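# Remove one staple stick and set it down upright

## Task

Pull a single stick of staples out of the staple box and rest it on the table top with its legs pointing down, placed a good distance from both the box's tray and its sleeve.

## Robot and tools

Robot: two arms, left_arm and right_arm, each ending in a two-finger gripper. Nominal bases sit on either side of the scene origin; calibrated bases: left_arm at (+0.041, +0.291, +0.049) m, right_arm at (+0.044, -0.278, +0.009) m, both turned almost not at all about z. A camera stand is fixed behind the arms. Loose objects may occasionally get a small shove from outside.

Frames. Scene frame: origin at table height between the nominal bases, +x out across the table, +z up, +y toward left_arm (arm names do not match image left/right). Each arm reports its hand pose, velocities and targets in its own base frame, and its offsets use its own base axes; rotations pivot about the Hand target position. Fixed cameras and the table use the scene frame. The gripper's fingers extend along its +z and separate along its y; end_effector_position is the point between the pads, roughly 1 cm back from the tips. Printed poses can be wrong by a few cm, more at long reach.

Shared number layout. Every row is 14 numbers, always all 14 even if one arm stays still: dx, dy, dz, rx, ry, rz, opening for left_arm, then the same seven for right_arm. All values lie in [-1, 1]. The six pose values are an offset, not a pose: they count from that arm's Hand target as it was when the action or move began, along that arm's base axes. 1.0 equals 0.6 m for dx/dy/dz and 180 degrees for the rotation vector rx/ry/rz. A translation longer than 1.0 may be shortened along its direction. Opening is absolute: +1 fully open (0.094 m), -1 closed. Sending six zeros re-requests the current Hand target; sending the same offset twice moves the arm twice. To keep a gripper unchanged, resend its current opening (0 means half open, not 'no change').

execute_actions: actions is a list of actions; each action is up to 15 rows, one per 1/30 s step; a short action repeats its last row until 15 steps. Every row in an action counts from that action's start pose, not from the prior row. cameras lists names to show (['all'], [] or null); an empty actions list returns images and the full state.

move: target is one 14-number row or a list of up to 15 rows; every row is an offset from the same starting Hand targets. The gripper travels in a straight line, taking the shorter rotation. speed: top path speed in m/s, 0.002 to 2.9, default 0.25 (rotation capped at twice that in rad/s), one value or one per target. blend: corner-rounding radius in m for lists; 0 means stop at each point. opening_speed: rate of opening change per second on the -1..+1 scale, at least 0.2; use it for gentle closing. grip_force: per-pad force cap in newtons, 10 to 50, per arm or shared; it persists and slows closing when lowered. blocking=false returns early while the move continues. All paths finish together and are capped at 10 s. Paths do not avoid obstacles or the other arm; faster moves stray more and hit harder, and aiming far beyond a contact presses harder. Avoid paths sweeping near an arm's own base. The result adds a 'move:' line: done, off_target, moving, held or fault, plus limits (paced = pose clipped, held = steps withheld). Done means within 10 mm and 2 degrees at rest; neither done nor off_target says anything about contact.

wait: seconds 0 to 10; each arm keeps its last command; a running move keeps going. stop: brakes a running move (fingers continue unless opening_speed was set). zoom_image: camera (cam_low, cam_left_wrist, cam_right_wrist) and region [x0, y0, x1, y1] in pixels, at most 504 by 504, from that camera's newest image. finished_scene: scene = the current scene number; call only once the stick lies placed correctly and will stay so without the robot.

Results: end_effector_position (m) and quat_wxyz per arm; Hand target (last commanded pose after clipping; the next offsets start here); Tool commands; grip_measured (measured opening on the command scale; reads up to ~2.5 mm wide when empty, and somewhat narrower than a firmly squeezed part); grip_effort_nm (motor effort, negative closing; not a pad force, keeps a residue at rest); joint positions, velocities (may be summarized as within noise) and torques (include arm weight, have offsets and noise; joints 1 to 3 wrap at ±28 N m); motor temperatures. Joint order: waist, shoulder, elbow, wrist pitch, wrist yaw, wrist roll, then gripper.

Behaviour to expect: each step the commanded orientation is clipped to within 40 degrees of the current one; a gripper often stops a few cm short of its target from friction or load, which is not evidence of contact; resend the missing distance as an offset. A blocked arm keeps pushing until commanded back past its gripper. Fingers, once their squeeze passes about 20 N, jump to the force cap.

Avoid: dropping the stick or releasing it while moving, fast impacts, hard pushes on fixed or heavy items, anything leaving the table (fails the task), the arms touching each other or one gripper closing on the other's fingers, strain on wrist camera cables, and long stretched or pushing holds that heat motors (75 °C warns, 90 °C folds that arm, 100 °C drops it).

Cameras: cam_low (fixed, scene frame, pinhole) and cam_left_wrist, cam_right_wrist (fisheye, poses in their arm's base frame, may lag during motion), all 672x504. Calibration may be off by a few mm and degrees.

Each tool is called by a JSON object that holds its "op" and its "data", one argument or row to a line.

## Session

{"op": "execute_actions", "data": {
  "actions": []
}}

Scene clock: 0.00 s.
left_arm: end_effector_position=(+0.3773, -0.0024, +0.1581) grip_measured=+1.000 grip_effort_nm=n/a end_effector_quat_wxyz=(+0.709, -0.005, +0.705, +0.024) | right_arm: end_effector_position=(+0.3837, -0.0024, +0.1619) grip_measured=+1.000 grip_effort_nm=n/a end_effector_quat_wxyz=(+0.698, +0.039, +0.715, -0.007)
Joint positions: left_arm=[-0.054 1.553 0.201 1.36 -0.095 0.027 0.094] | right_arm=[0.04 1.49 0.243 1.22 0.105 0.048 0.094]
Joint velocities: within noise
Joint torques (N m): no reading
Motor temperatures (°C): left_arm=[26 30 38 34 26 22 25] | right_arm=[29 27 32 33 27 26 22]
Heat: left arm: 38 °C; right arm: 33 °C.
Hand target: left_arm +0.3787, -0.0024, +0.1671; +0.719, -0.006, +0.695, +0.023 | right_arm +0.3850, -0.0024, +0.1686; +0.705, +0.040, +0.709, -0.006
Tool commands: left_gripper/opening=+1.0 right_gripper/opening=+1.0
camera_calibration:
cam_left_wrist: T_world_to_cam=[[0.0469738, -0.993602, 0.102705, -0.0394688], [-0.466175, -0.112741, -0.87748, 0.34814], [0.883445, -0.00666013, -0.468488, -0.138278], [0, 0, 0, 1]] pos_world=[0.286309, -0.000887493, 0.244758]
cam_right_wrist: T_world_to_cam=[[-0.0573518, -0.996747, 0.0566243, 0.0121223], [-0.499754, -0.0204372, -0.865926, 0.366481], [0.864267, -0.0779606, -0.496956, -0.135307], [0, 0, 0, 1]] pos_world=[0.300787, 0.00902412, 0.249417]

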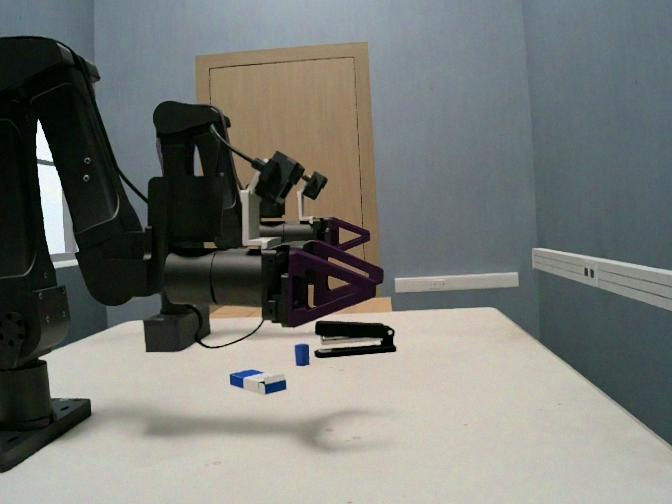

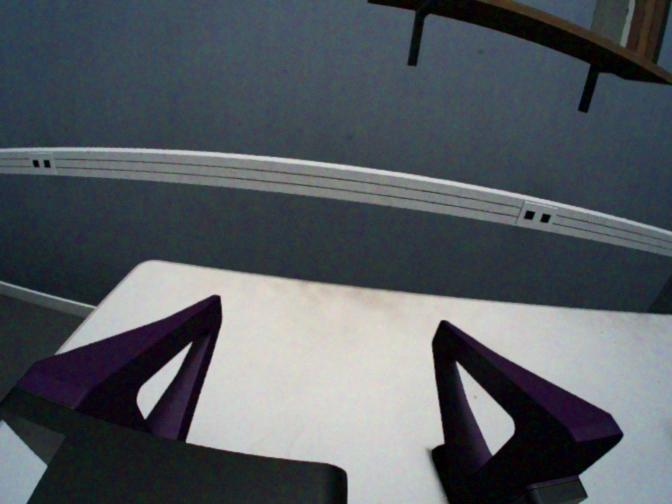

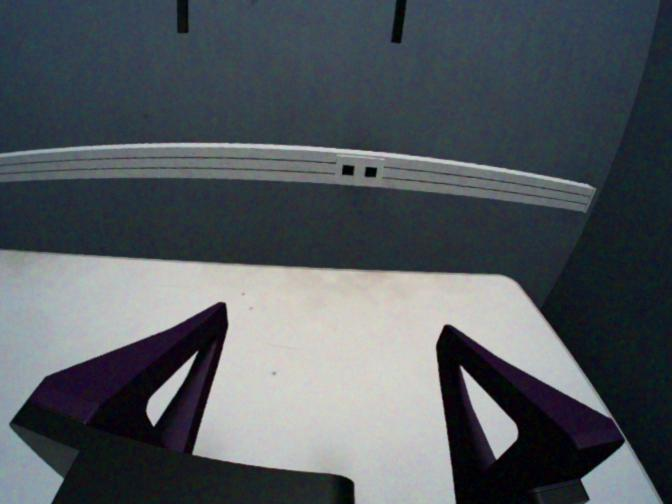

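{"op": "zoom_image", "data": {
  "camera": "cam_low",
  "region": [200, 310, 420, 410]
}}

{"op": "zoom_image", "data": {
  "camera": "cam_low",
  "region": [220, 355, 300, 405]
}}

Scaled by 2.291 from the camera's 672x504 image, which has a finer 960x720 frame.

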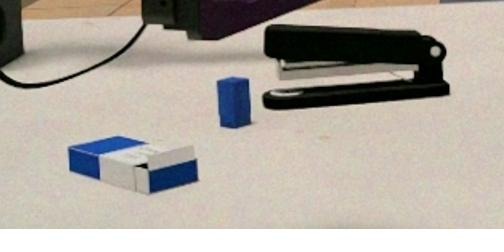

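Scaled by 6.300 from the camera's 672x504 image, which has a finer 960x720 frame.

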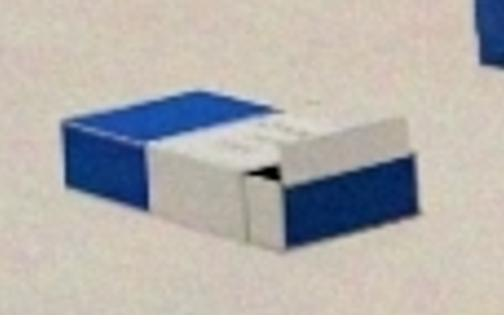

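{"op": "move", "data": {
  "target": [0, 0, 0, 0, 0, 0, 1, -0.2167, 0.204, 0.0523, -0.2092, 0.4696, 0.2409, 1],
  "speed": 0.25,
  "cameras": ["cam_right_wrist", "cam_low"]
}}

Scene clock: 8.70 s.
left_arm: end_effector_position=(+0.3773, -0.0024, +0.1581) grip_measured=+1.000 grip_effort_nm=0.00 end_effector_quat_wxyz=(+0.709, -0.005, +0.705, +0.024) | right_arm: end_effector_position=(+0.2526, +0.1178, +0.1934) grip_measured=+1.000 grip_effort_nm=0.01 end_effector_quat_wxyz=(+0.013, -0.409, +0.912, +0.002)
Joint positions: left_arm=[-0.054 1.553 0.201 1.36 -0.095 0.027 0.094] | right_arm=[0.431 1.599 1.605 -1.55 -0.004 -0.412 0.094]
Joint torques (N m): left_arm=[-0.09 -4.71 4.83 2.36 -0.05 0.01] | right_arm=[0.54 -6.37 8.27 -0.07 0.01 -0.08]
Heat: left arm: 38 °C; right arm: 34 °C.
Hand target: left_arm +0.3787, -0.0024, +0.1671; +0.719, -0.006, +0.695, +0.023 | right_arm +0.2550, +0.1200, +0.2000; +0.000, -0.415, +0.910, +0.000
Off the commanded pose: left_arm 0.009 m, 2 deg | right_arm 0.007 m, 2 deg.
joint sent to its limit (right arm) — joint 4 (wrist pitch), lower limit. The joint targets still meet the commanded pose.
move: done
camera_calibration:
cam_right_wrist: T_world_to_cam=[[0.810694, -0.585452, 0.00463321, -0.134989], [-0.523976, -0.721991, 0.45186, 0.164541], [-0.261197, -0.368748, -0.892077, 0.398094], [0, 0, 0, 1]] pos_world=[0.299631, 0.186564, 0.281406]
Images, in order (width x height): cam_low 672x504, cam_right_wrist 672x504.

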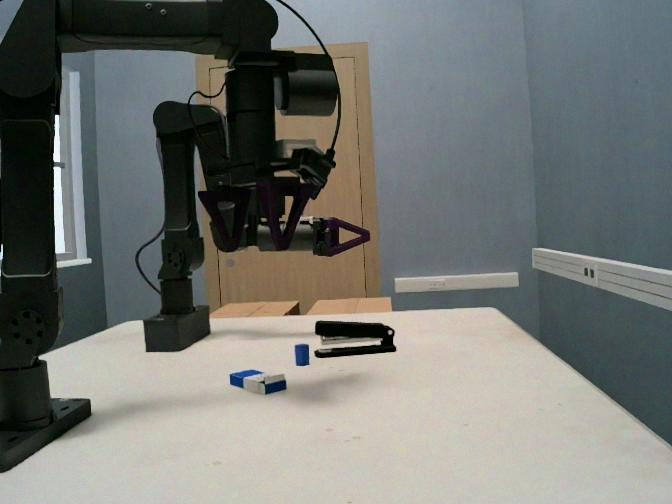

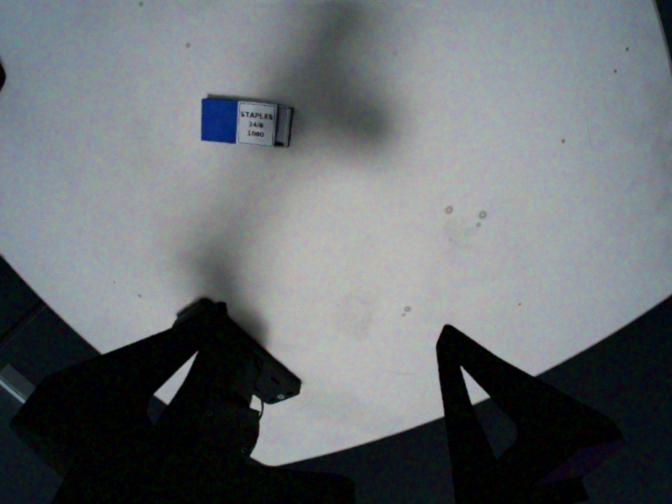

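{"op": "zoom_image", "data": {
  "camera": "cam_right_wrist",
  "region": [190, 80, 320, 160]
}}

Scaled by 3.877 from the camera's 672x504 image, which has a finer 960x720 frame.

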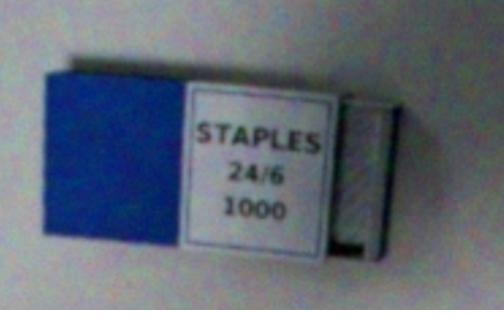

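{"op": "move", "data": {
  "target": [-0.3512, -0.4477, -0.1118, 0.0676, 0.2113, -0.2321, 0.3, 0.125, -0.15, -0.0667, 0, 0, -0.515, 0.3],
  "speed": 0.25,
  "cameras": ["all"]
}}

Scene clock: 15.83 s.
left_arm: end_effector_position=(+0.1663, -0.2611, +0.0863) grip_measured=+0.302 grip_effort_nm=-0.09 end_effector_quat_wxyz=(+0.408, +0.325, +0.841, -0.145) | right_arm: end_effector_position=(+0.3201, +0.0312, +0.1562) grip_measured=+0.302 grip_effort_nm=-0.09 end_effector_quat_wxyz=(-0.014, +0.367, +0.930, -0.005)
Joint positions: left_arm=[-1.238 1.096 0.42 -0.071 -0.404 -0.322 0.061] | right_arm=[0.092 1.797 1.679 -1.484 -0.003 0.843 0.061]
Joint torques (N m): left_arm=[-0.7 -1.83 9.03 1.82 -0.23 -0.08] | right_arm=[-0.44 -7.72 8.39 0.07 0 0.06]
Motor temperatures (°C): left_arm=[26 30 39 39 26 22 25] | right_arm=[29 27 34 33 27 26 22]
Heat: left arm: 39 °C; right arm: 34 °C.
Hand target: left_arm +0.1680, -0.2711, +0.1001; +0.418, +0.318, +0.836, -0.158 | right_arm +0.3300, +0.0300, +0.1599; +0.000, +0.372, +0.928, +0.000
Off the commanded pose: left_arm 0.017 m, 2 deg | right_arm 0.011 m, 2 deg.
move: off_target (left_arm, right_arm)
camera_calibration:
cam_left_wrist: T_world_to_cam=[[-0.596249, -0.799313, 0.0747388, -0.119122], [-0.756757, 0.528537, -0.384665, 0.3308], [0.267966, -0.285916, -0.920025, 0.0811431], [0, 0, 0, 1]] pos_world=[0.157565, -0.246856, 0.210804]
cam_right_wrist: T_world_to_cam=[[-0.603899, -0.79696, 0.0126935, 0.217977], [-0.688299, 0.529459, 0.495902, 0.16096], [-0.401934, 0.290737, -0.868286, 0.371346], [0, 0, 0, 1]] pos_world=[0.391681, -0.019467, 0.239847]

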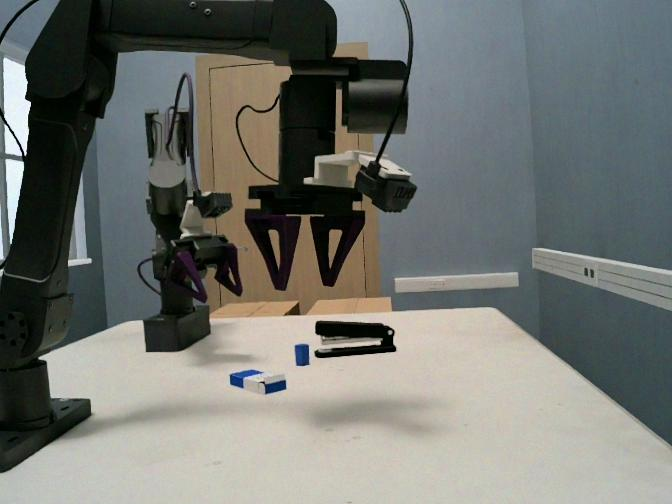

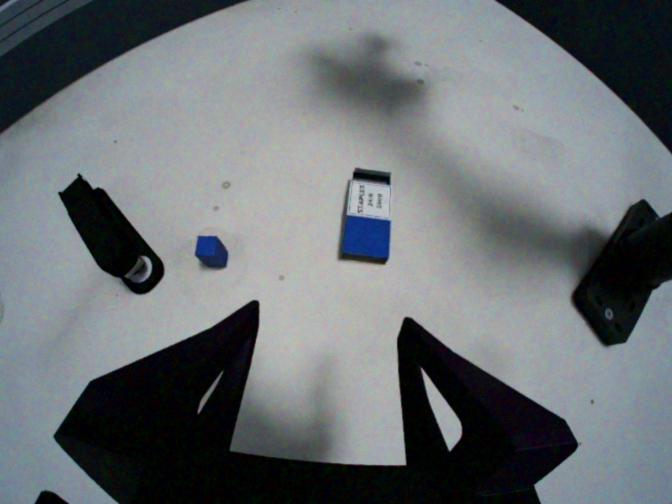

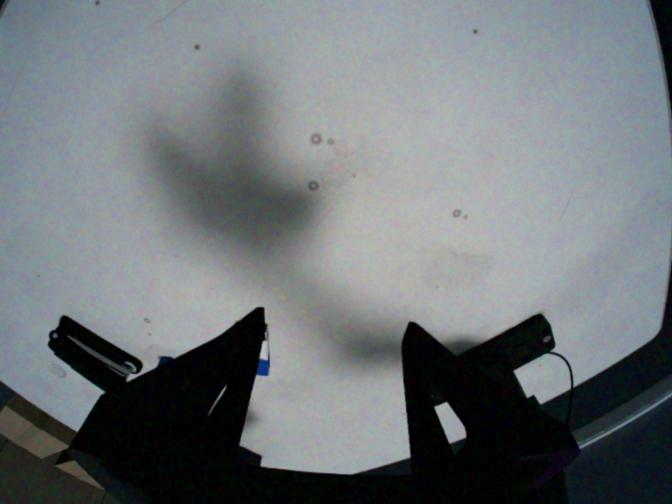

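{"op": "zoom_image", "data": {
  "camera": "cam_left_wrist",
  "region": [320, 155, 420, 275]
}}

Scaled by 4.200 from the camera's 672x504 image, which has a finer 960x720 frame.

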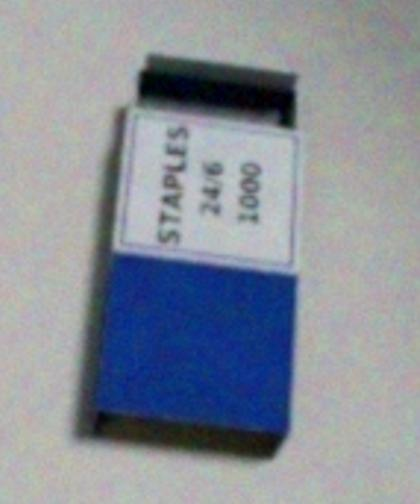

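{"op": "move", "data": {
  "target": [0.072, -0.1188, -0.0835, 0, 0, 0, 0.3, 0, 0, 0, 0, 0, 0, 0.3],
  "speed": 0.15,
  "cameras": ["cam_left_wrist", "cam_low"]
}}

Scene clock: 18.70 s.
left_arm: end_effector_position=(+0.2014, -0.3287, +0.0357) grip_measured=+0.302 grip_effort_nm=-0.09 end_effector_quat_wxyz=(+0.397, +0.330, +0.845, -0.142) | right_arm: end_effector_position=(+0.3201, +0.0312, +0.1562) grip_measured=+0.302 grip_effort_nm=-0.09 end_effector_quat_wxyz=(-0.014, +0.367, +0.930, -0.005)
Joint positions: left_arm=[-1.187 1.615 0.57 0.287 -0.354 -0.288 0.061] | right_arm=[0.092 1.797 1.679 -1.484 -0.003 0.843 0.061]
Joint torques (N m): left_arm=[0.58 -5.04 7.51 2.21 -0.21 0.06] | right_arm=[-0.44 -7.72 8.39 0.07 0 0.06]
Heat: left arm: 39 °C; right arm: 34 °C.
Hand target: left_arm +0.2112, -0.3424, +0.0500; +0.417, +0.318, +0.836, -0.158 | right_arm +0.3300, +0.0300, +0.1599; +0.000, +0.372, +0.928, +0.000
Off the commanded pose: left_arm 0.022 m, 4 deg | right_arm 0.011 m, 2 deg.
move: off_target (left_arm, right_arm)
camera_calibration:
cam_left_wrist: T_world_to_cam=[[-0.600242, -0.796623, 0.0714254, -0.146639], [-0.760274, 0.540553, -0.360259, 0.377361], [0.248381, -0.270545, -0.930114, 0.015154], [0, 0, 0, 1]] pos_world=[0.195115, -0.3167, 0.160516]
Images, in order (width x height): cam_low 672x504, cam_left_wrist 672x504.

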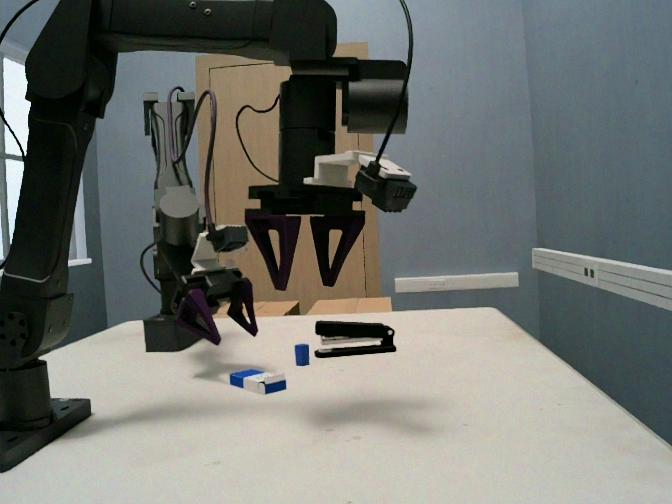

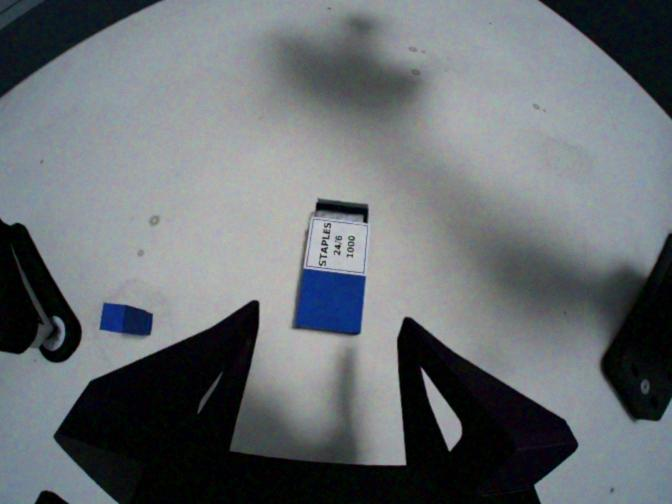

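{"op": "zoom_image", "data": {
  "camera": "cam_left_wrist",
  "region": [270, 190, 400, 345]
}}

Scaled by 3.252 from the camera's 672x504 image, which has a finer 960x720 frame.

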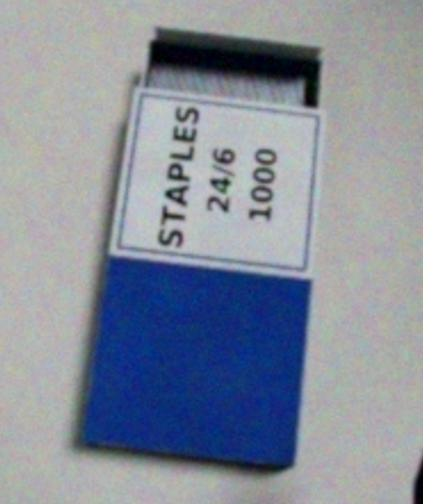

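{"op": "move", "data": {
  "target": [0.0042, -0.0045, -0.0633, 0, 0, -0.010, 0.3, 0, 0, 0, 0, 0, 0, 0.3],
  "speed": 0.1,
  "cameras": ["cam_left_wrist", "cam_low"]
}}

{"op": "zoom_image", "data": {
  "camera": "cam_low",
  "region": [170, 290, 310, 410]
}}

Scene clock: 21.13 s.
left_arm: end_effector_position=(+0.2091, -0.3441, +0.0099) grip_measured=+0.302 grip_effort_nm=-0.09 end_effector_quat_wxyz=(+0.405, +0.337, +0.835, -0.160) | right_arm: end_effector_position=(+0.3201, +0.0312, +0.1562) grip_measured=+0.302 grip_effort_nm=-0.09 end_effector_quat_wxyz=(-0.014, +0.367, +0.930, -0.005)
Joint positions: left_arm=[-1.166 1.779 0.561 0.506 -0.314 -0.253 0.061] | right_arm=[0.092 1.797 1.679 -1.484 -0.003 0.843 0.061]
Joint torques (N m): left_arm=[0.55 -5.75 4.14 2.32 -0.2 0.07] | right_arm=[-0.42 -7.69 8.38 0.08 0 0.05]
Heat: left arm: 39 °C; right arm: 34 °C.
Hand target: left_arm +0.2137, -0.3450, +0.0119; +0.415, +0.331, +0.831, -0.165 | right_arm +0.3300, +0.0300, +0.1599; +0.000, +0.372, +0.928, +0.000
Off the commanded pose: left_arm 0.005 m, 2 deg | right_arm 0.011 m, 2 deg.
move: off_target (right_arm)
camera_calibration:
cam_left_wrist: T_world_to_cam=[[-0.626073, -0.774466, 0.0907465, -0.13963], [-0.738494, 0.551548, -0.387843, 0.381794], [0.25032, -0.309833, -0.917248, -0.0289269], [0, 0, 0, 1]] pos_world=[0.201775, -0.327679, 0.134214]
Images, in order (width x height): cam_low 672x504, cam_left_wrist 672x504.

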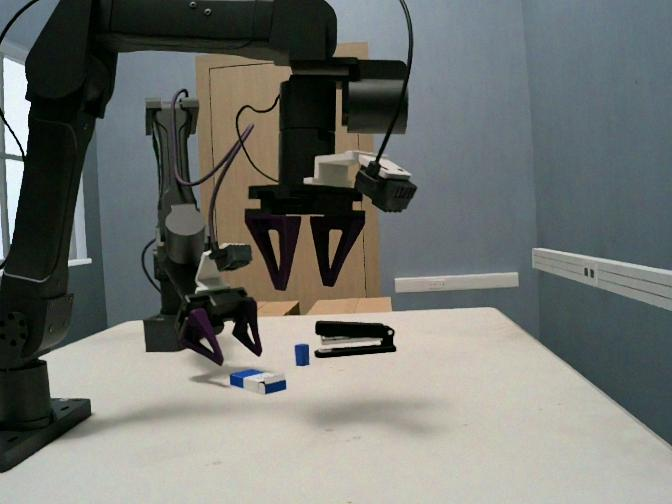

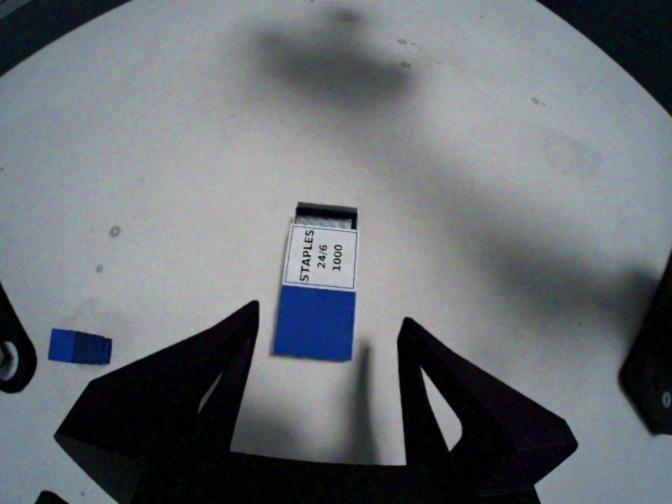

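Scaled by 3.600 from the camera's 672x504 image, which has a finer 960x720 frame.

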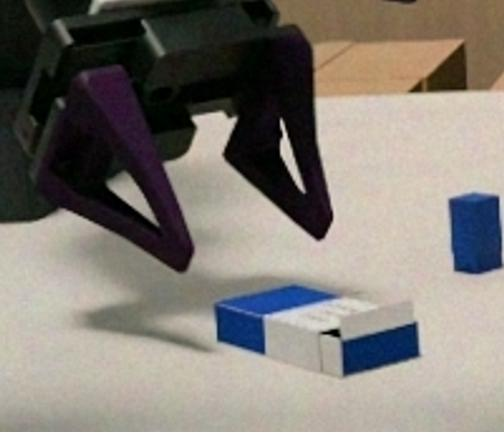

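{"op": "move", "data": {
  "target": [0.0043, 0.0058, -0.0332, 0, 0, 0.0067, 0.3, 0, 0, 0, 0, 0, 0, 0.3],
  "speed": 0.08,
  "cameras": ["cam_left_wrist", "cam_low"]
}}

{"op": "zoom_image", "data": {
  "camera": "cam_low",
  "region": [170, 290, 310, 410]
}}

Scene clock: 23.00 s.
left_arm: end_effector_position=(+0.2099, -0.3427, -0.0102) grip_measured=+0.302 grip_effort_nm=-0.09 end_effector_quat_wxyz=(+0.404, +0.336, +0.835, -0.159) | right_arm: end_effector_position=(+0.3201, +0.0312, +0.1562) grip_measured=+0.302 grip_effort_nm=-0.09 end_effector_quat_wxyz=(-0.014, +0.367, +0.930, -0.005)
Joint positions: left_arm=[-1.163 1.868 0.542 0.612 -0.314 -0.253 0.061] | right_arm=[0.092 1.797 1.679 -1.484 -0.003 0.843 0.061]
Joint torques (N m): left_arm=[0.59 -6.04 3.64 2.29 -0.31 -0.08] | right_arm=[-0.42 -7.69 8.4 0.07 0 0.05]
Heat: left arm: 39 °C; right arm: 34 °C.
Hand target: left_arm +0.2162, -0.3416, -0.0079; +0.417, +0.322, +0.835, -0.161 | right_arm +0.3300, +0.0300, +0.1599; +0.000, +0.372, +0.928, +0.000
Off the commanded pose: left_arm 0.007 m, 2 deg | right_arm 0.011 m, 2 deg.
move: off_target (right_arm)
camera_calibration:
cam_left_wrist: T_world_to_cam=[[-0.623559, -0.776565, 0.090121, -0.137502], [-0.74061, 0.549872, -0.386184, 0.373626], [0.250342, -0.307553, -0.918009, -0.0463675], [0, 0, 0, 1]] pos_world=[0.202578, -0.326486, 0.114114]
Images, in order (width x height): cam_low 672x504, cam_left_wrist 672x504.

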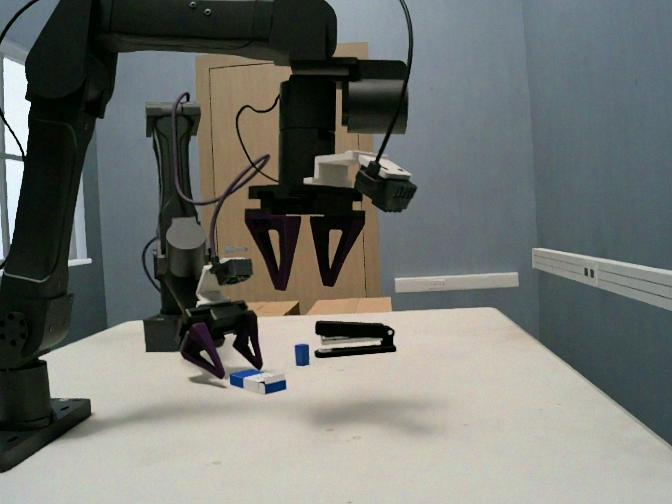

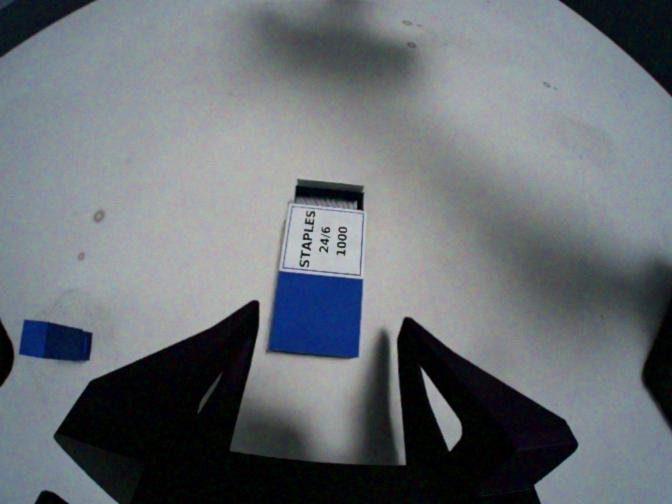

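Scaled by 3.600 from the camera's 672x504 image, which has a finer 960x720 frame.

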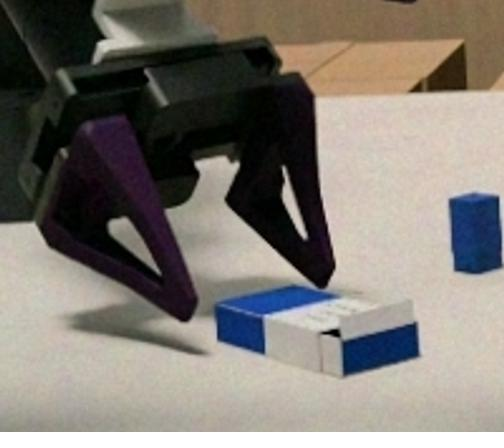

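{"op": "move", "data": {
  "target": [0.005, 0.005, -0.0183, 0, 0, 0, 0.3, 0, 0, 0, 0, 0, 0, 0.3],
  "speed": 0.05,
  "cameras": ["cam_left_wrist", "cam_low"]
}}

{"op": "zoom_image", "data": {
  "camera": "cam_low",
  "region": [170, 290, 310, 410]
}}

Scene clock: 24.47 s.
left_arm: end_effector_position=(+0.2148, -0.3388, -0.0206) grip_measured=+0.302 grip_effort_nm=-0.09 end_effector_quat_wxyz=(+0.407, +0.329, +0.837, -0.157) | right_arm: end_effector_position=(+0.3201, +0.0312, +0.1562) grip_measured=+0.302 grip_effort_nm=-0.09 end_effector_quat_wxyz=(-0.014, +0.367, +0.930, -0.005)
Joint positions: left_arm=[-1.147 1.919 0.531 0.679 -0.314 -0.253 0.061] | right_arm=[0.092 1.797 1.679 -1.484 -0.003 0.843 0.061]
Joint torques (N m): left_arm=[0.54 -6.16 3.37 2.3 -0.21 0.03] | right_arm=[-0.43 -7.71 8.39 0.07 0 0.05]
Heat: left arm: 39 °C; right arm: 34 °C.
Hand target: left_arm +0.2192, -0.3385, -0.0190; +0.417, +0.322, +0.835, -0.160 | right_arm +0.3300, +0.0300, +0.1599; +0.000, +0.372, +0.928, +0.000
Off the commanded pose: left_arm 0.005 m, 1 deg | right_arm 0.011 m, 2 deg.
move: off_target (right_arm)
camera_calibration:
cam_left_wrist: T_world_to_cam=[[-0.611772, -0.785635, 0.0922578, -0.136008], [-0.748207, 0.536847, -0.389848, 0.368334], [0.25675, -0.307526, -0.916246, -0.0572215], [0, 0, 0, 1]] pos_world=[0.207076, -0.322189, 0.103713]
Images, in order (width x height): cam_low 672x504, cam_left_wrist 672x504.

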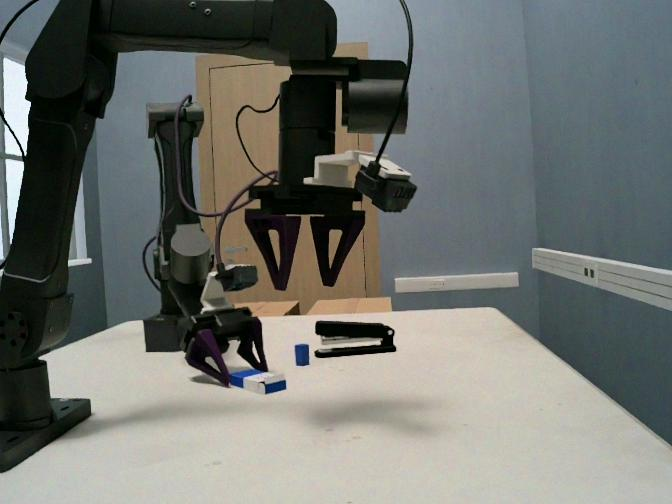

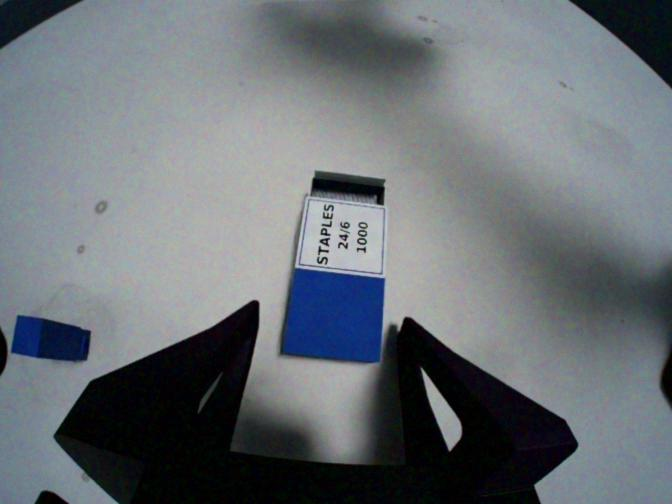

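Scaled by 3.600 from the camera's 672x504 image, which has a finer 960x720 frame.

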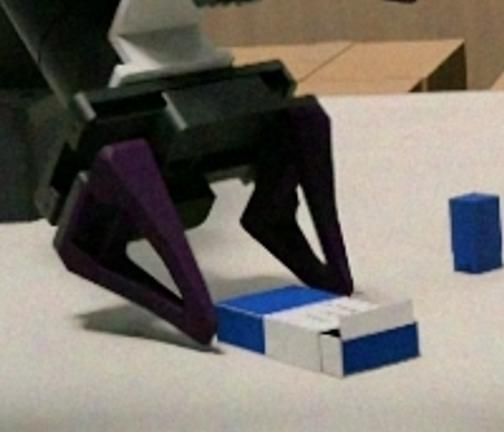

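{"op": "move", "data": {
  "target": [0, 0, 0, 0, 0, 0, -0.23, 0, 0, 0, 0, 0, 0, 0.3],
  "speed": 0.05,
  "grip_force": [15, 50],
  "opening_speed": 0.25,
  "cameras": ["cam_left_wrist", "cam_right_wrist"]
}}

Scene clock: 27.53 s.
left_arm: end_effector_position=(+0.2149, -0.3390, -0.0204) grip_measured=-0.205 grip_effort_nm=-0.36 end_effector_quat_wxyz=(+0.407, +0.329, +0.837, -0.158) | right_arm: end_effector_position=(+0.3201, +0.0312, +0.1562) grip_measured=+0.302 grip_effort_nm=-0.09 end_effector_quat_wxyz=(-0.014, +0.367, +0.930, -0.005)
Joint positions: left_arm=[-1.147 1.919 0.531 0.68 -0.314 -0.253 0.037] | right_arm=[0.092 1.797 1.679 -1.484 -0.003 0.843 0.061]
Joint torques (N m): left_arm=[0.54 -6.15 3.36 2.29 -0.21 0.03] | right_arm=[-0.43 -7.73 8.38 0.08 0 0.06]
Heat: left arm: 40 °C; right arm: 34 °C.
Hand target: left_arm +0.2192, -0.3386, -0.0190; +0.417, +0.322, +0.835, -0.160 | right_arm +0.3300, +0.0300, +0.1599; +0.000, +0.372, +0.928, +0.000
Off the commanded pose: left_arm 0.005 m, 1 deg | right_arm 0.011 m, 2 deg.
grip_force (N): 15, 50
move: off_target (right_arm)
camera_calibration:
cam_left_wrist: T_world_to_cam=[[-0.611848, -0.785508, 0.0928345, -0.136097], [-0.748003, 0.536451, -0.390784, 0.368351], [0.257163, -0.308541, -0.915789, -0.0576193], [0, 0, 0, 1]] pos_world=[0.207075, -0.322286, 0.103813]
cam_right_wrist: T_world_to_cam=[[-0.604203, -0.796729, 0.0127539, 0.217947], [-0.688087, 0.529751, 0.495883, 0.160872], [-0.401841, 0.290838, -0.868296, 0.371302], [0, 0, 0, 1]] pos_world=[0.391582, -0.0195664, 0.239847]
Images, in order (width x height): cam_left_wrist 672x504, cam_right_wrist 672x504.

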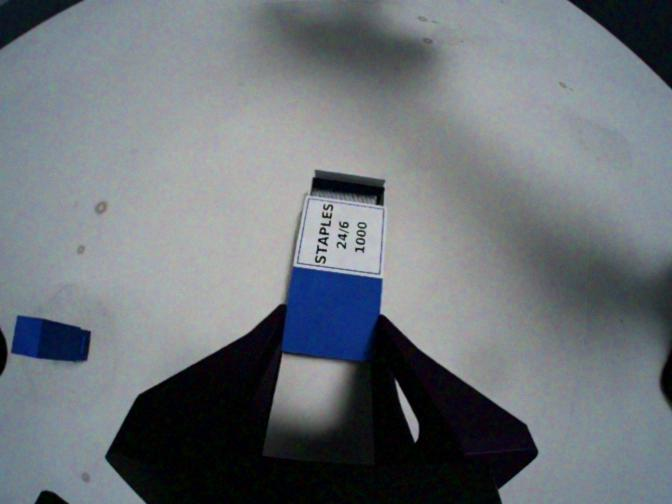

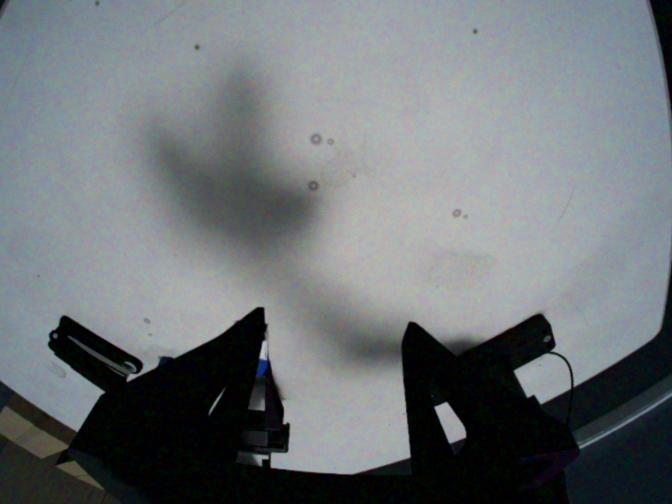

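{"op": "move", "data": {
  "target": [0, 0, 0, 0, 0, 0, -0.23, -0.0575, 0.2172, -0.1, 0, 0, 0, 0.2],
  "speed": 0.15,
  "cameras": ["cam_right_wrist", "cam_low"]
}}

Scene clock: 29.67 s.
left_arm: end_effector_position=(+0.2149, -0.3390, -0.0204) grip_measured=-0.206 grip_effort_nm=-0.39 end_effector_quat_wxyz=(+0.407, +0.329, +0.837, -0.158) | right_arm: end_effector_position=(+0.2941, +0.1608, +0.1040) grip_measured=+0.202 grip_effort_nm=-0.09 end_effector_quat_wxyz=(-0.002, +0.369, +0.929, +0.004)
Joint positions: left_arm=[-1.147 1.919 0.531 0.68 -0.314 -0.253 0.037] | right_arm=[0.493 1.813 1.492 -1.247 -0.008 1.249 0.056]
Joint torques (N m): left_arm=[0.54 -6.15 3.36 2.29 -0.21 0.03] | right_arm=[0.08 -8.12 5.65 0.12 0.05 0.05]
Heat: left arm: 40 °C; right arm: 34 °C.
Hand target: left_arm +0.2192, -0.3386, -0.0190; +0.417, +0.322, +0.835, -0.160 | right_arm +0.2955, +0.1603, +0.0999; +0.000, +0.372, +0.928, +0.000
Off the commanded pose: left_arm 0.005 m, 1 deg | right_arm 0.004 m, 1 deg.
grip_force (N): 15, 50
move: done
camera_calibration:
cam_right_wrist: T_world_to_cam=[[-0.608268, -0.793649, -0.0114572, 0.309471], [-0.699869, 0.529472, 0.479419, 0.105546], [-0.374424, 0.299634, -0.877511, 0.269254], [0, 0, 0, 1]] pos_world=[0.362925, 0.10905, 0.189218]
Images, in order (width x height): cam_low 672x504, cam_right_wrist 672x504.

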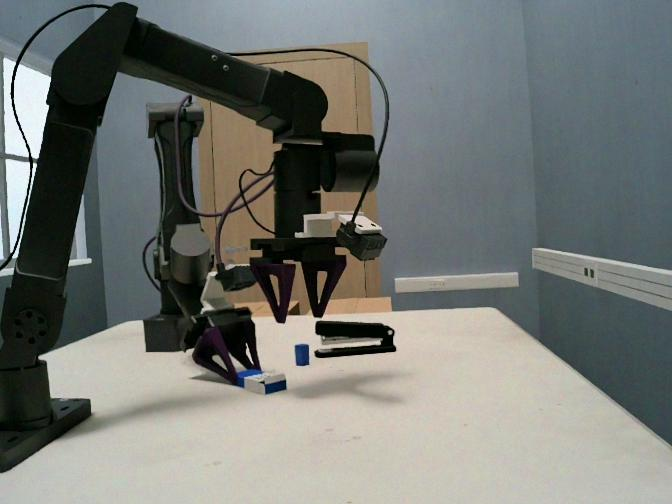

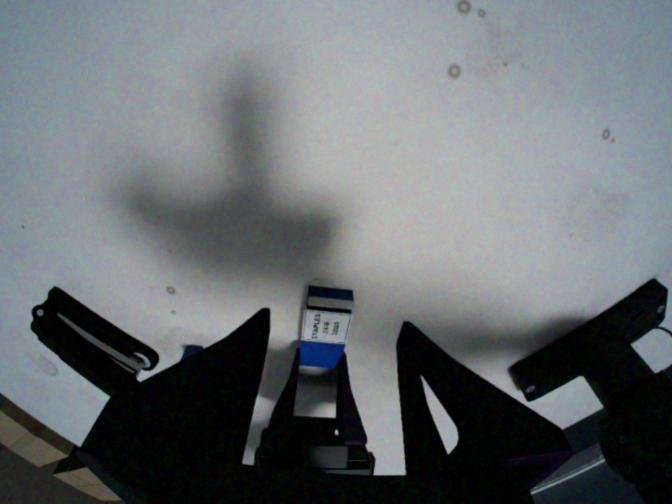

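{"op": "zoom_image", "data": {
  "camera": "cam_right_wrist",
  "region": [270, 270, 390, 390]
}}

Scaled by 4.200 from the camera's 672x504 image, which has a finer 960x720 frame.

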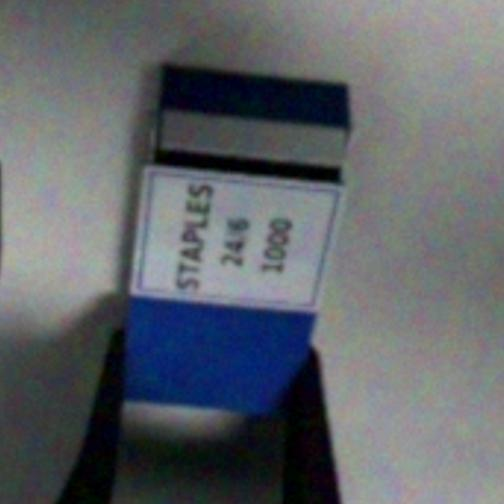

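{"op": "move", "data": {
  "target": [0, 0, 0, 0, 0, 0, -0.23, -0.0708, 0.0713, -0.0732, 0, 0, 0, 0.2],
  "speed": 0.1,
  "cameras": ["cam_right_wrist", "cam_low"]
}}

{"op": "zoom_image", "data": {
  "camera": "cam_right_wrist",
  "region": [240, 250, 430, 400]
}}

{"op": "zoom_image", "data": {
  "camera": "cam_low",
  "region": [170, 290, 350, 410]
}}

Scene clock: 33.73 s.
left_arm: end_effector_position=(+0.2149, -0.3390, -0.0204) grip_measured=-0.206 grip_effort_nm=-0.39 end_effector_quat_wxyz=(+0.407, +0.329, +0.837, -0.158) | right_arm: end_effector_position=(+0.2524, +0.2030, +0.0560) grip_measured=+0.202 grip_effort_nm=-0.09 end_effector_quat_wxyz=(-0.006, +0.370, +0.929, -0.001)
Joint positions: left_arm=[-1.147 1.919 0.531 0.68 -0.314 -0.253 0.037] | right_arm=[0.67 1.813 1.298 -1.064 -0.008 1.428 0.056]
Joint torques (N m): left_arm=[0.54 -6.15 3.36 2.29 -0.21 0.03] | right_arm=[0.29 -9.01 5.44 0.15 0.06 0.08]
Heat: left arm: 40 °C; right arm: 34 °C.
Hand target: left_arm +0.2192, -0.3386, -0.0190; +0.417, +0.322, +0.835, -0.160 | right_arm +0.2530, +0.2030, +0.0559; +0.000, +0.372, +0.928, +0.000
Off the commanded pose: left_arm 0.005 m, 1 deg | right_arm 0.001 m, 1 deg.
grip_force (N): 15, 50
move: done
camera_calibration:
cam_right_wrist: T_world_to_cam=[[-0.6101, -0.792324, 0.000391518, 0.316441], [-0.693677, 0.534379, 0.482962, 0.0741457], [-0.382871, 0.294383, -0.875641, 0.201966], [0, 0, 0, 1]] pos_world=[0.321821, 0.151647, 0.140916]
Images, in order (width x height): cam_low 672x504, cam_right_wrist 672x504.

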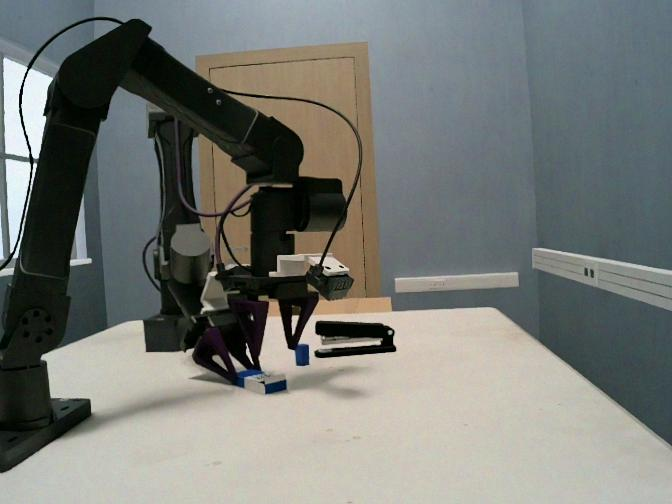

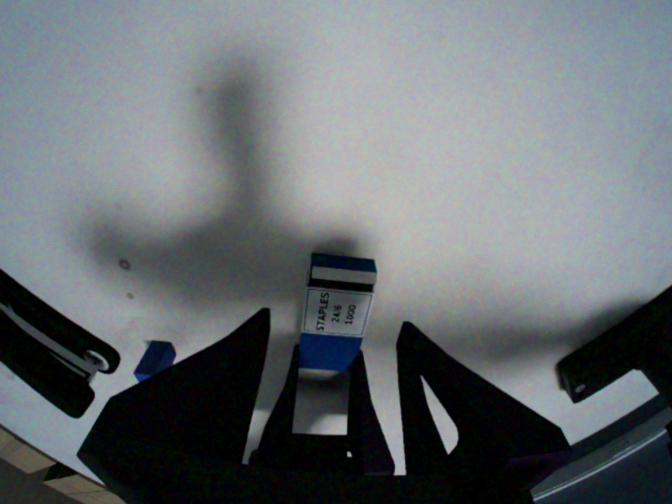

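Scaled by 2.653 from the camera's 672x504 image, which has a finer 960x720 frame.

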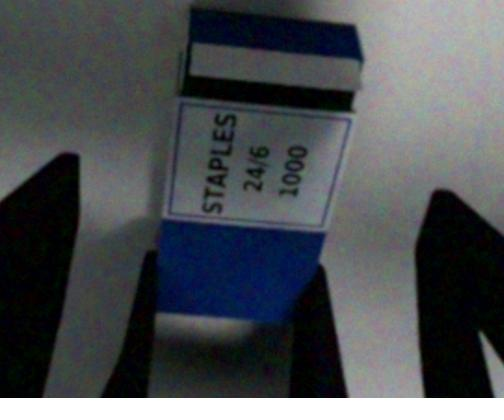

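Scaled by 2.800 from the camera's 672x504 image, which has a finer 960x720 frame.

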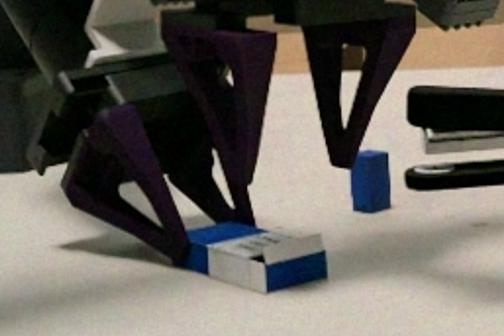

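{"op": "move", "data": {
  "target": [0, 0, 0, 0, 0, 0, -0.23, -0.0033, -0.0027, -0.0532, 0, 0, 0, 0.1],
  "speed": 0.08,
  "cameras": ["cam_right_wrist", "cam_low"]
}}

{"op": "zoom_image", "data": {
  "camera": "cam_right_wrist",
  "region": [240, 230, 430, 380]
}}

{"op": "zoom_image", "data": {
  "camera": "cam_low",
  "region": [190, 310, 330, 410]
}}

Scene clock: 36.73 s.
left_arm: end_effector_position=(+0.2149, -0.3390, -0.0204) grip_measured=-0.206 grip_effort_nm=-0.39 end_effector_quat_wxyz=(+0.407, +0.329, +0.837, -0.158) | right_arm: end_effector_position=(+0.2509, +0.2018, +0.0277) grip_measured=+0.102 grip_effort_nm=-0.09 end_effector_quat_wxyz=(-0.003, +0.371, +0.929, +0.003)
Joint positions: left_arm=[-1.147 1.919 0.531 0.68 -0.314 -0.253 0.037] | right_arm=[0.67 1.831 1.202 -0.939 -0.008 1.429 0.052]
Joint torques (N m): left_arm=[0.54 -6.15 3.36 2.29 -0.21 0.03] | right_arm=[0.29 -7.91 5.37 0.06 0.06 0.06]
Heat: left arm: 40 °C; right arm: 34 °C.
Hand target: left_arm +0.2192, -0.3386, -0.0190; +0.417, +0.322, +0.835, -0.160 | right_arm +0.2511, +0.2014, +0.0241; +0.000, +0.372, +0.928, +0.000
Off the commanded pose: left_arm 0.005 m, 1 deg | right_arm 0.004 m, 1 deg.
grip_force (N): 15, 50
move: done
camera_calibration:
cam_right_wrist: T_world_to_cam=[[-0.610637, -0.791837, -0.0107693, 0.314994], [-0.69763, 0.531453, 0.48049, 0.0890647], [-0.374747, 0.300918, -0.876934, 0.173586], [0, 0, 0, 1]] pos_world=[0.319532, 0.149855, 0.112821]
Images, in order (width x height): cam_low 672x504, cam_right_wrist 672x504.

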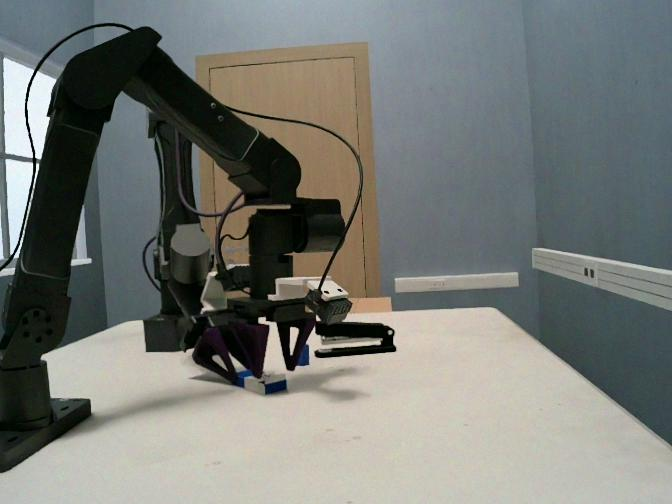

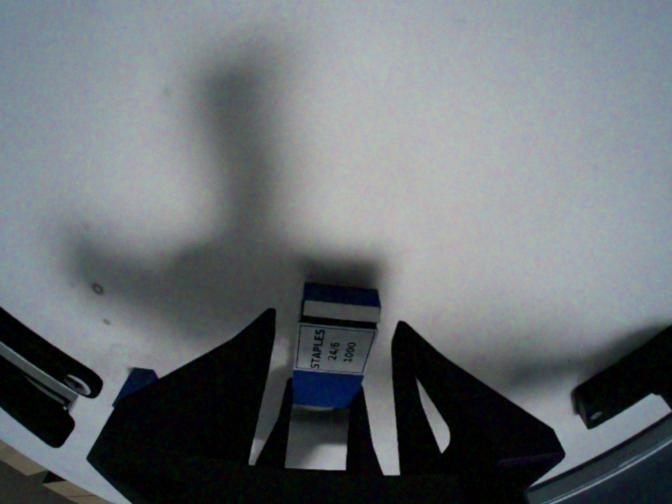

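Scaled by 2.653 from the camera's 672x504 image, which has a finer 960x720 frame.

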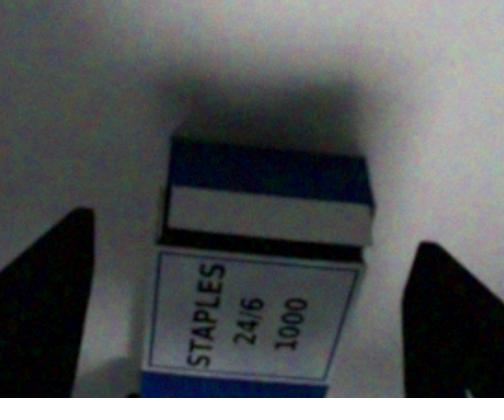

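Scaled by 3.600 from the camera's 672x504 image, which has a finer 960x720 frame.

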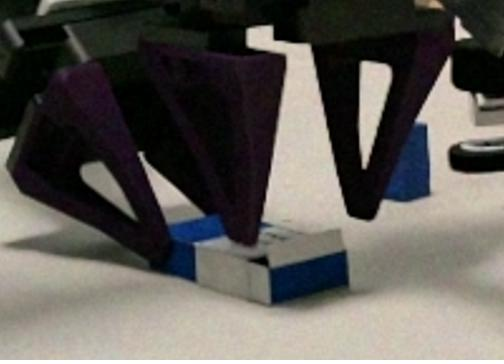

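{"op": "move", "data": {
  "target": [0, 0, 0, 0, 0, 0, -0.23, -0.0023, -0.0023, -0.0352, 0, 0, 0, 0.1],
  "speed": 0.05,
  "cameras": ["cam_right_wrist", "cam_low"]
}}

{"op": "zoom_image", "data": {
  "camera": "cam_right_wrist",
  "region": [240, 250, 430, 400]
}}

{"op": "zoom_image", "data": {
  "camera": "cam_low",
  "region": [220, 340, 320, 410]
}}

Scene clock: 38.53 s.
left_arm: end_effector_position=(+0.2149, -0.3390, -0.0204) grip_measured=-0.206 grip_effort_nm=-0.39 end_effector_quat_wxyz=(+0.407, +0.329, +0.837, -0.158) | right_arm: end_effector_position=(+0.2498, +0.2010, +0.0070) grip_measured=+0.102 grip_effort_nm=-0.09 end_effector_quat_wxyz=(-0.002, +0.371, +0.929, +0.004)
Joint positions: left_arm=[-1.147 1.919 0.531 0.68 -0.314 -0.253 0.037] | right_arm=[0.67 1.857 1.147 -0.855 -0.008 1.429 0.052]
Joint torques (N m): left_arm=[0.54 -6.15 3.36 2.29 -0.21 0.03] | right_arm=[0.23 -7.84 5.14 0.1 0.06 0.05]
Heat: left arm: 41 °C; right arm: 33 °C.
Hand target: left_arm +0.2192, -0.3386, -0.0190; +0.417, +0.322, +0.835, -0.160 | right_arm +0.2496, +0.2000, +0.0028; +0.000, +0.372, +0.928, +0.000
Off the commanded pose: left_arm 0.005 m, 1 deg | right_arm 0.004 m, 1 deg.
grip_force (N): 15, 50
move: done
camera_calibration:
cam_right_wrist: T_world_to_cam=[[-0.610609, -0.791832, -0.0125941, 0.313548], [-0.698351, 0.530887, 0.480067, 0.0990269], [-0.373446, 0.301928, -0.877142, 0.154835], [0, 0, 0, 1]] pos_world=[0.318433, 0.148956, 0.0922216]
Images, in order (width x height): cam_low 672x504, cam_right_wrist 672x504.

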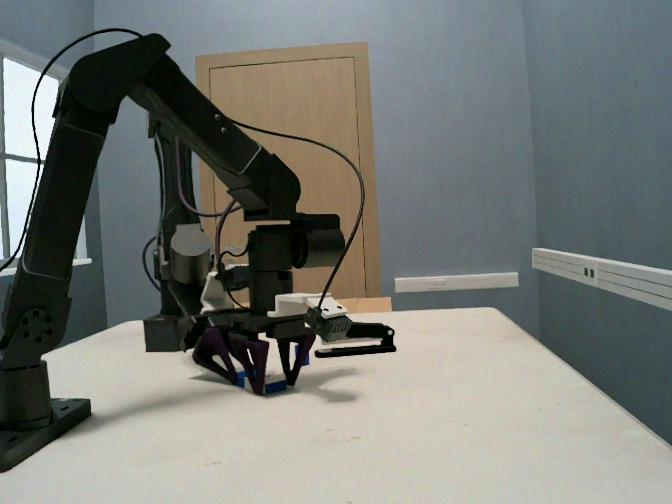

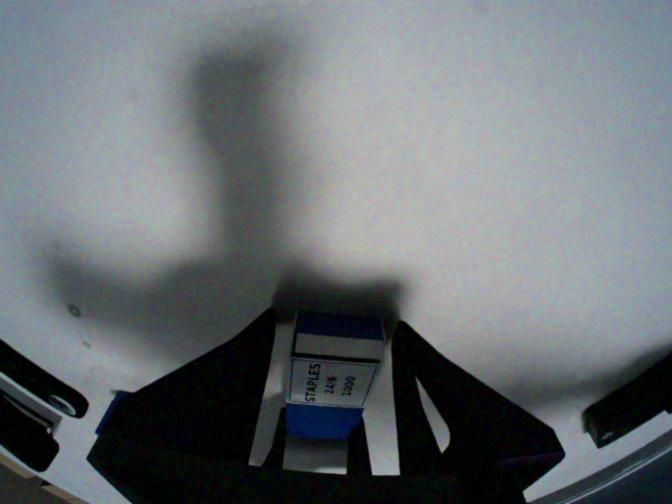

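Scaled by 2.653 from the camera's 672x504 image, which has a finer 960x720 frame.

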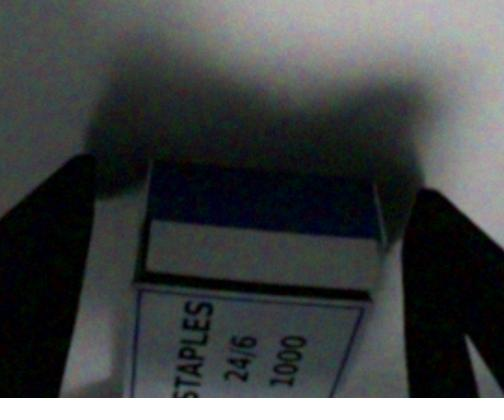

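Scaled by 5.040 from the camera's 672x504 image, which has a finer 960x720 frame.

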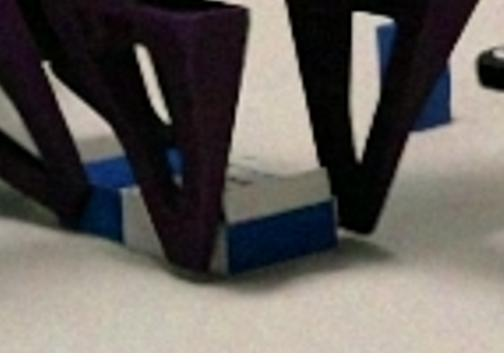

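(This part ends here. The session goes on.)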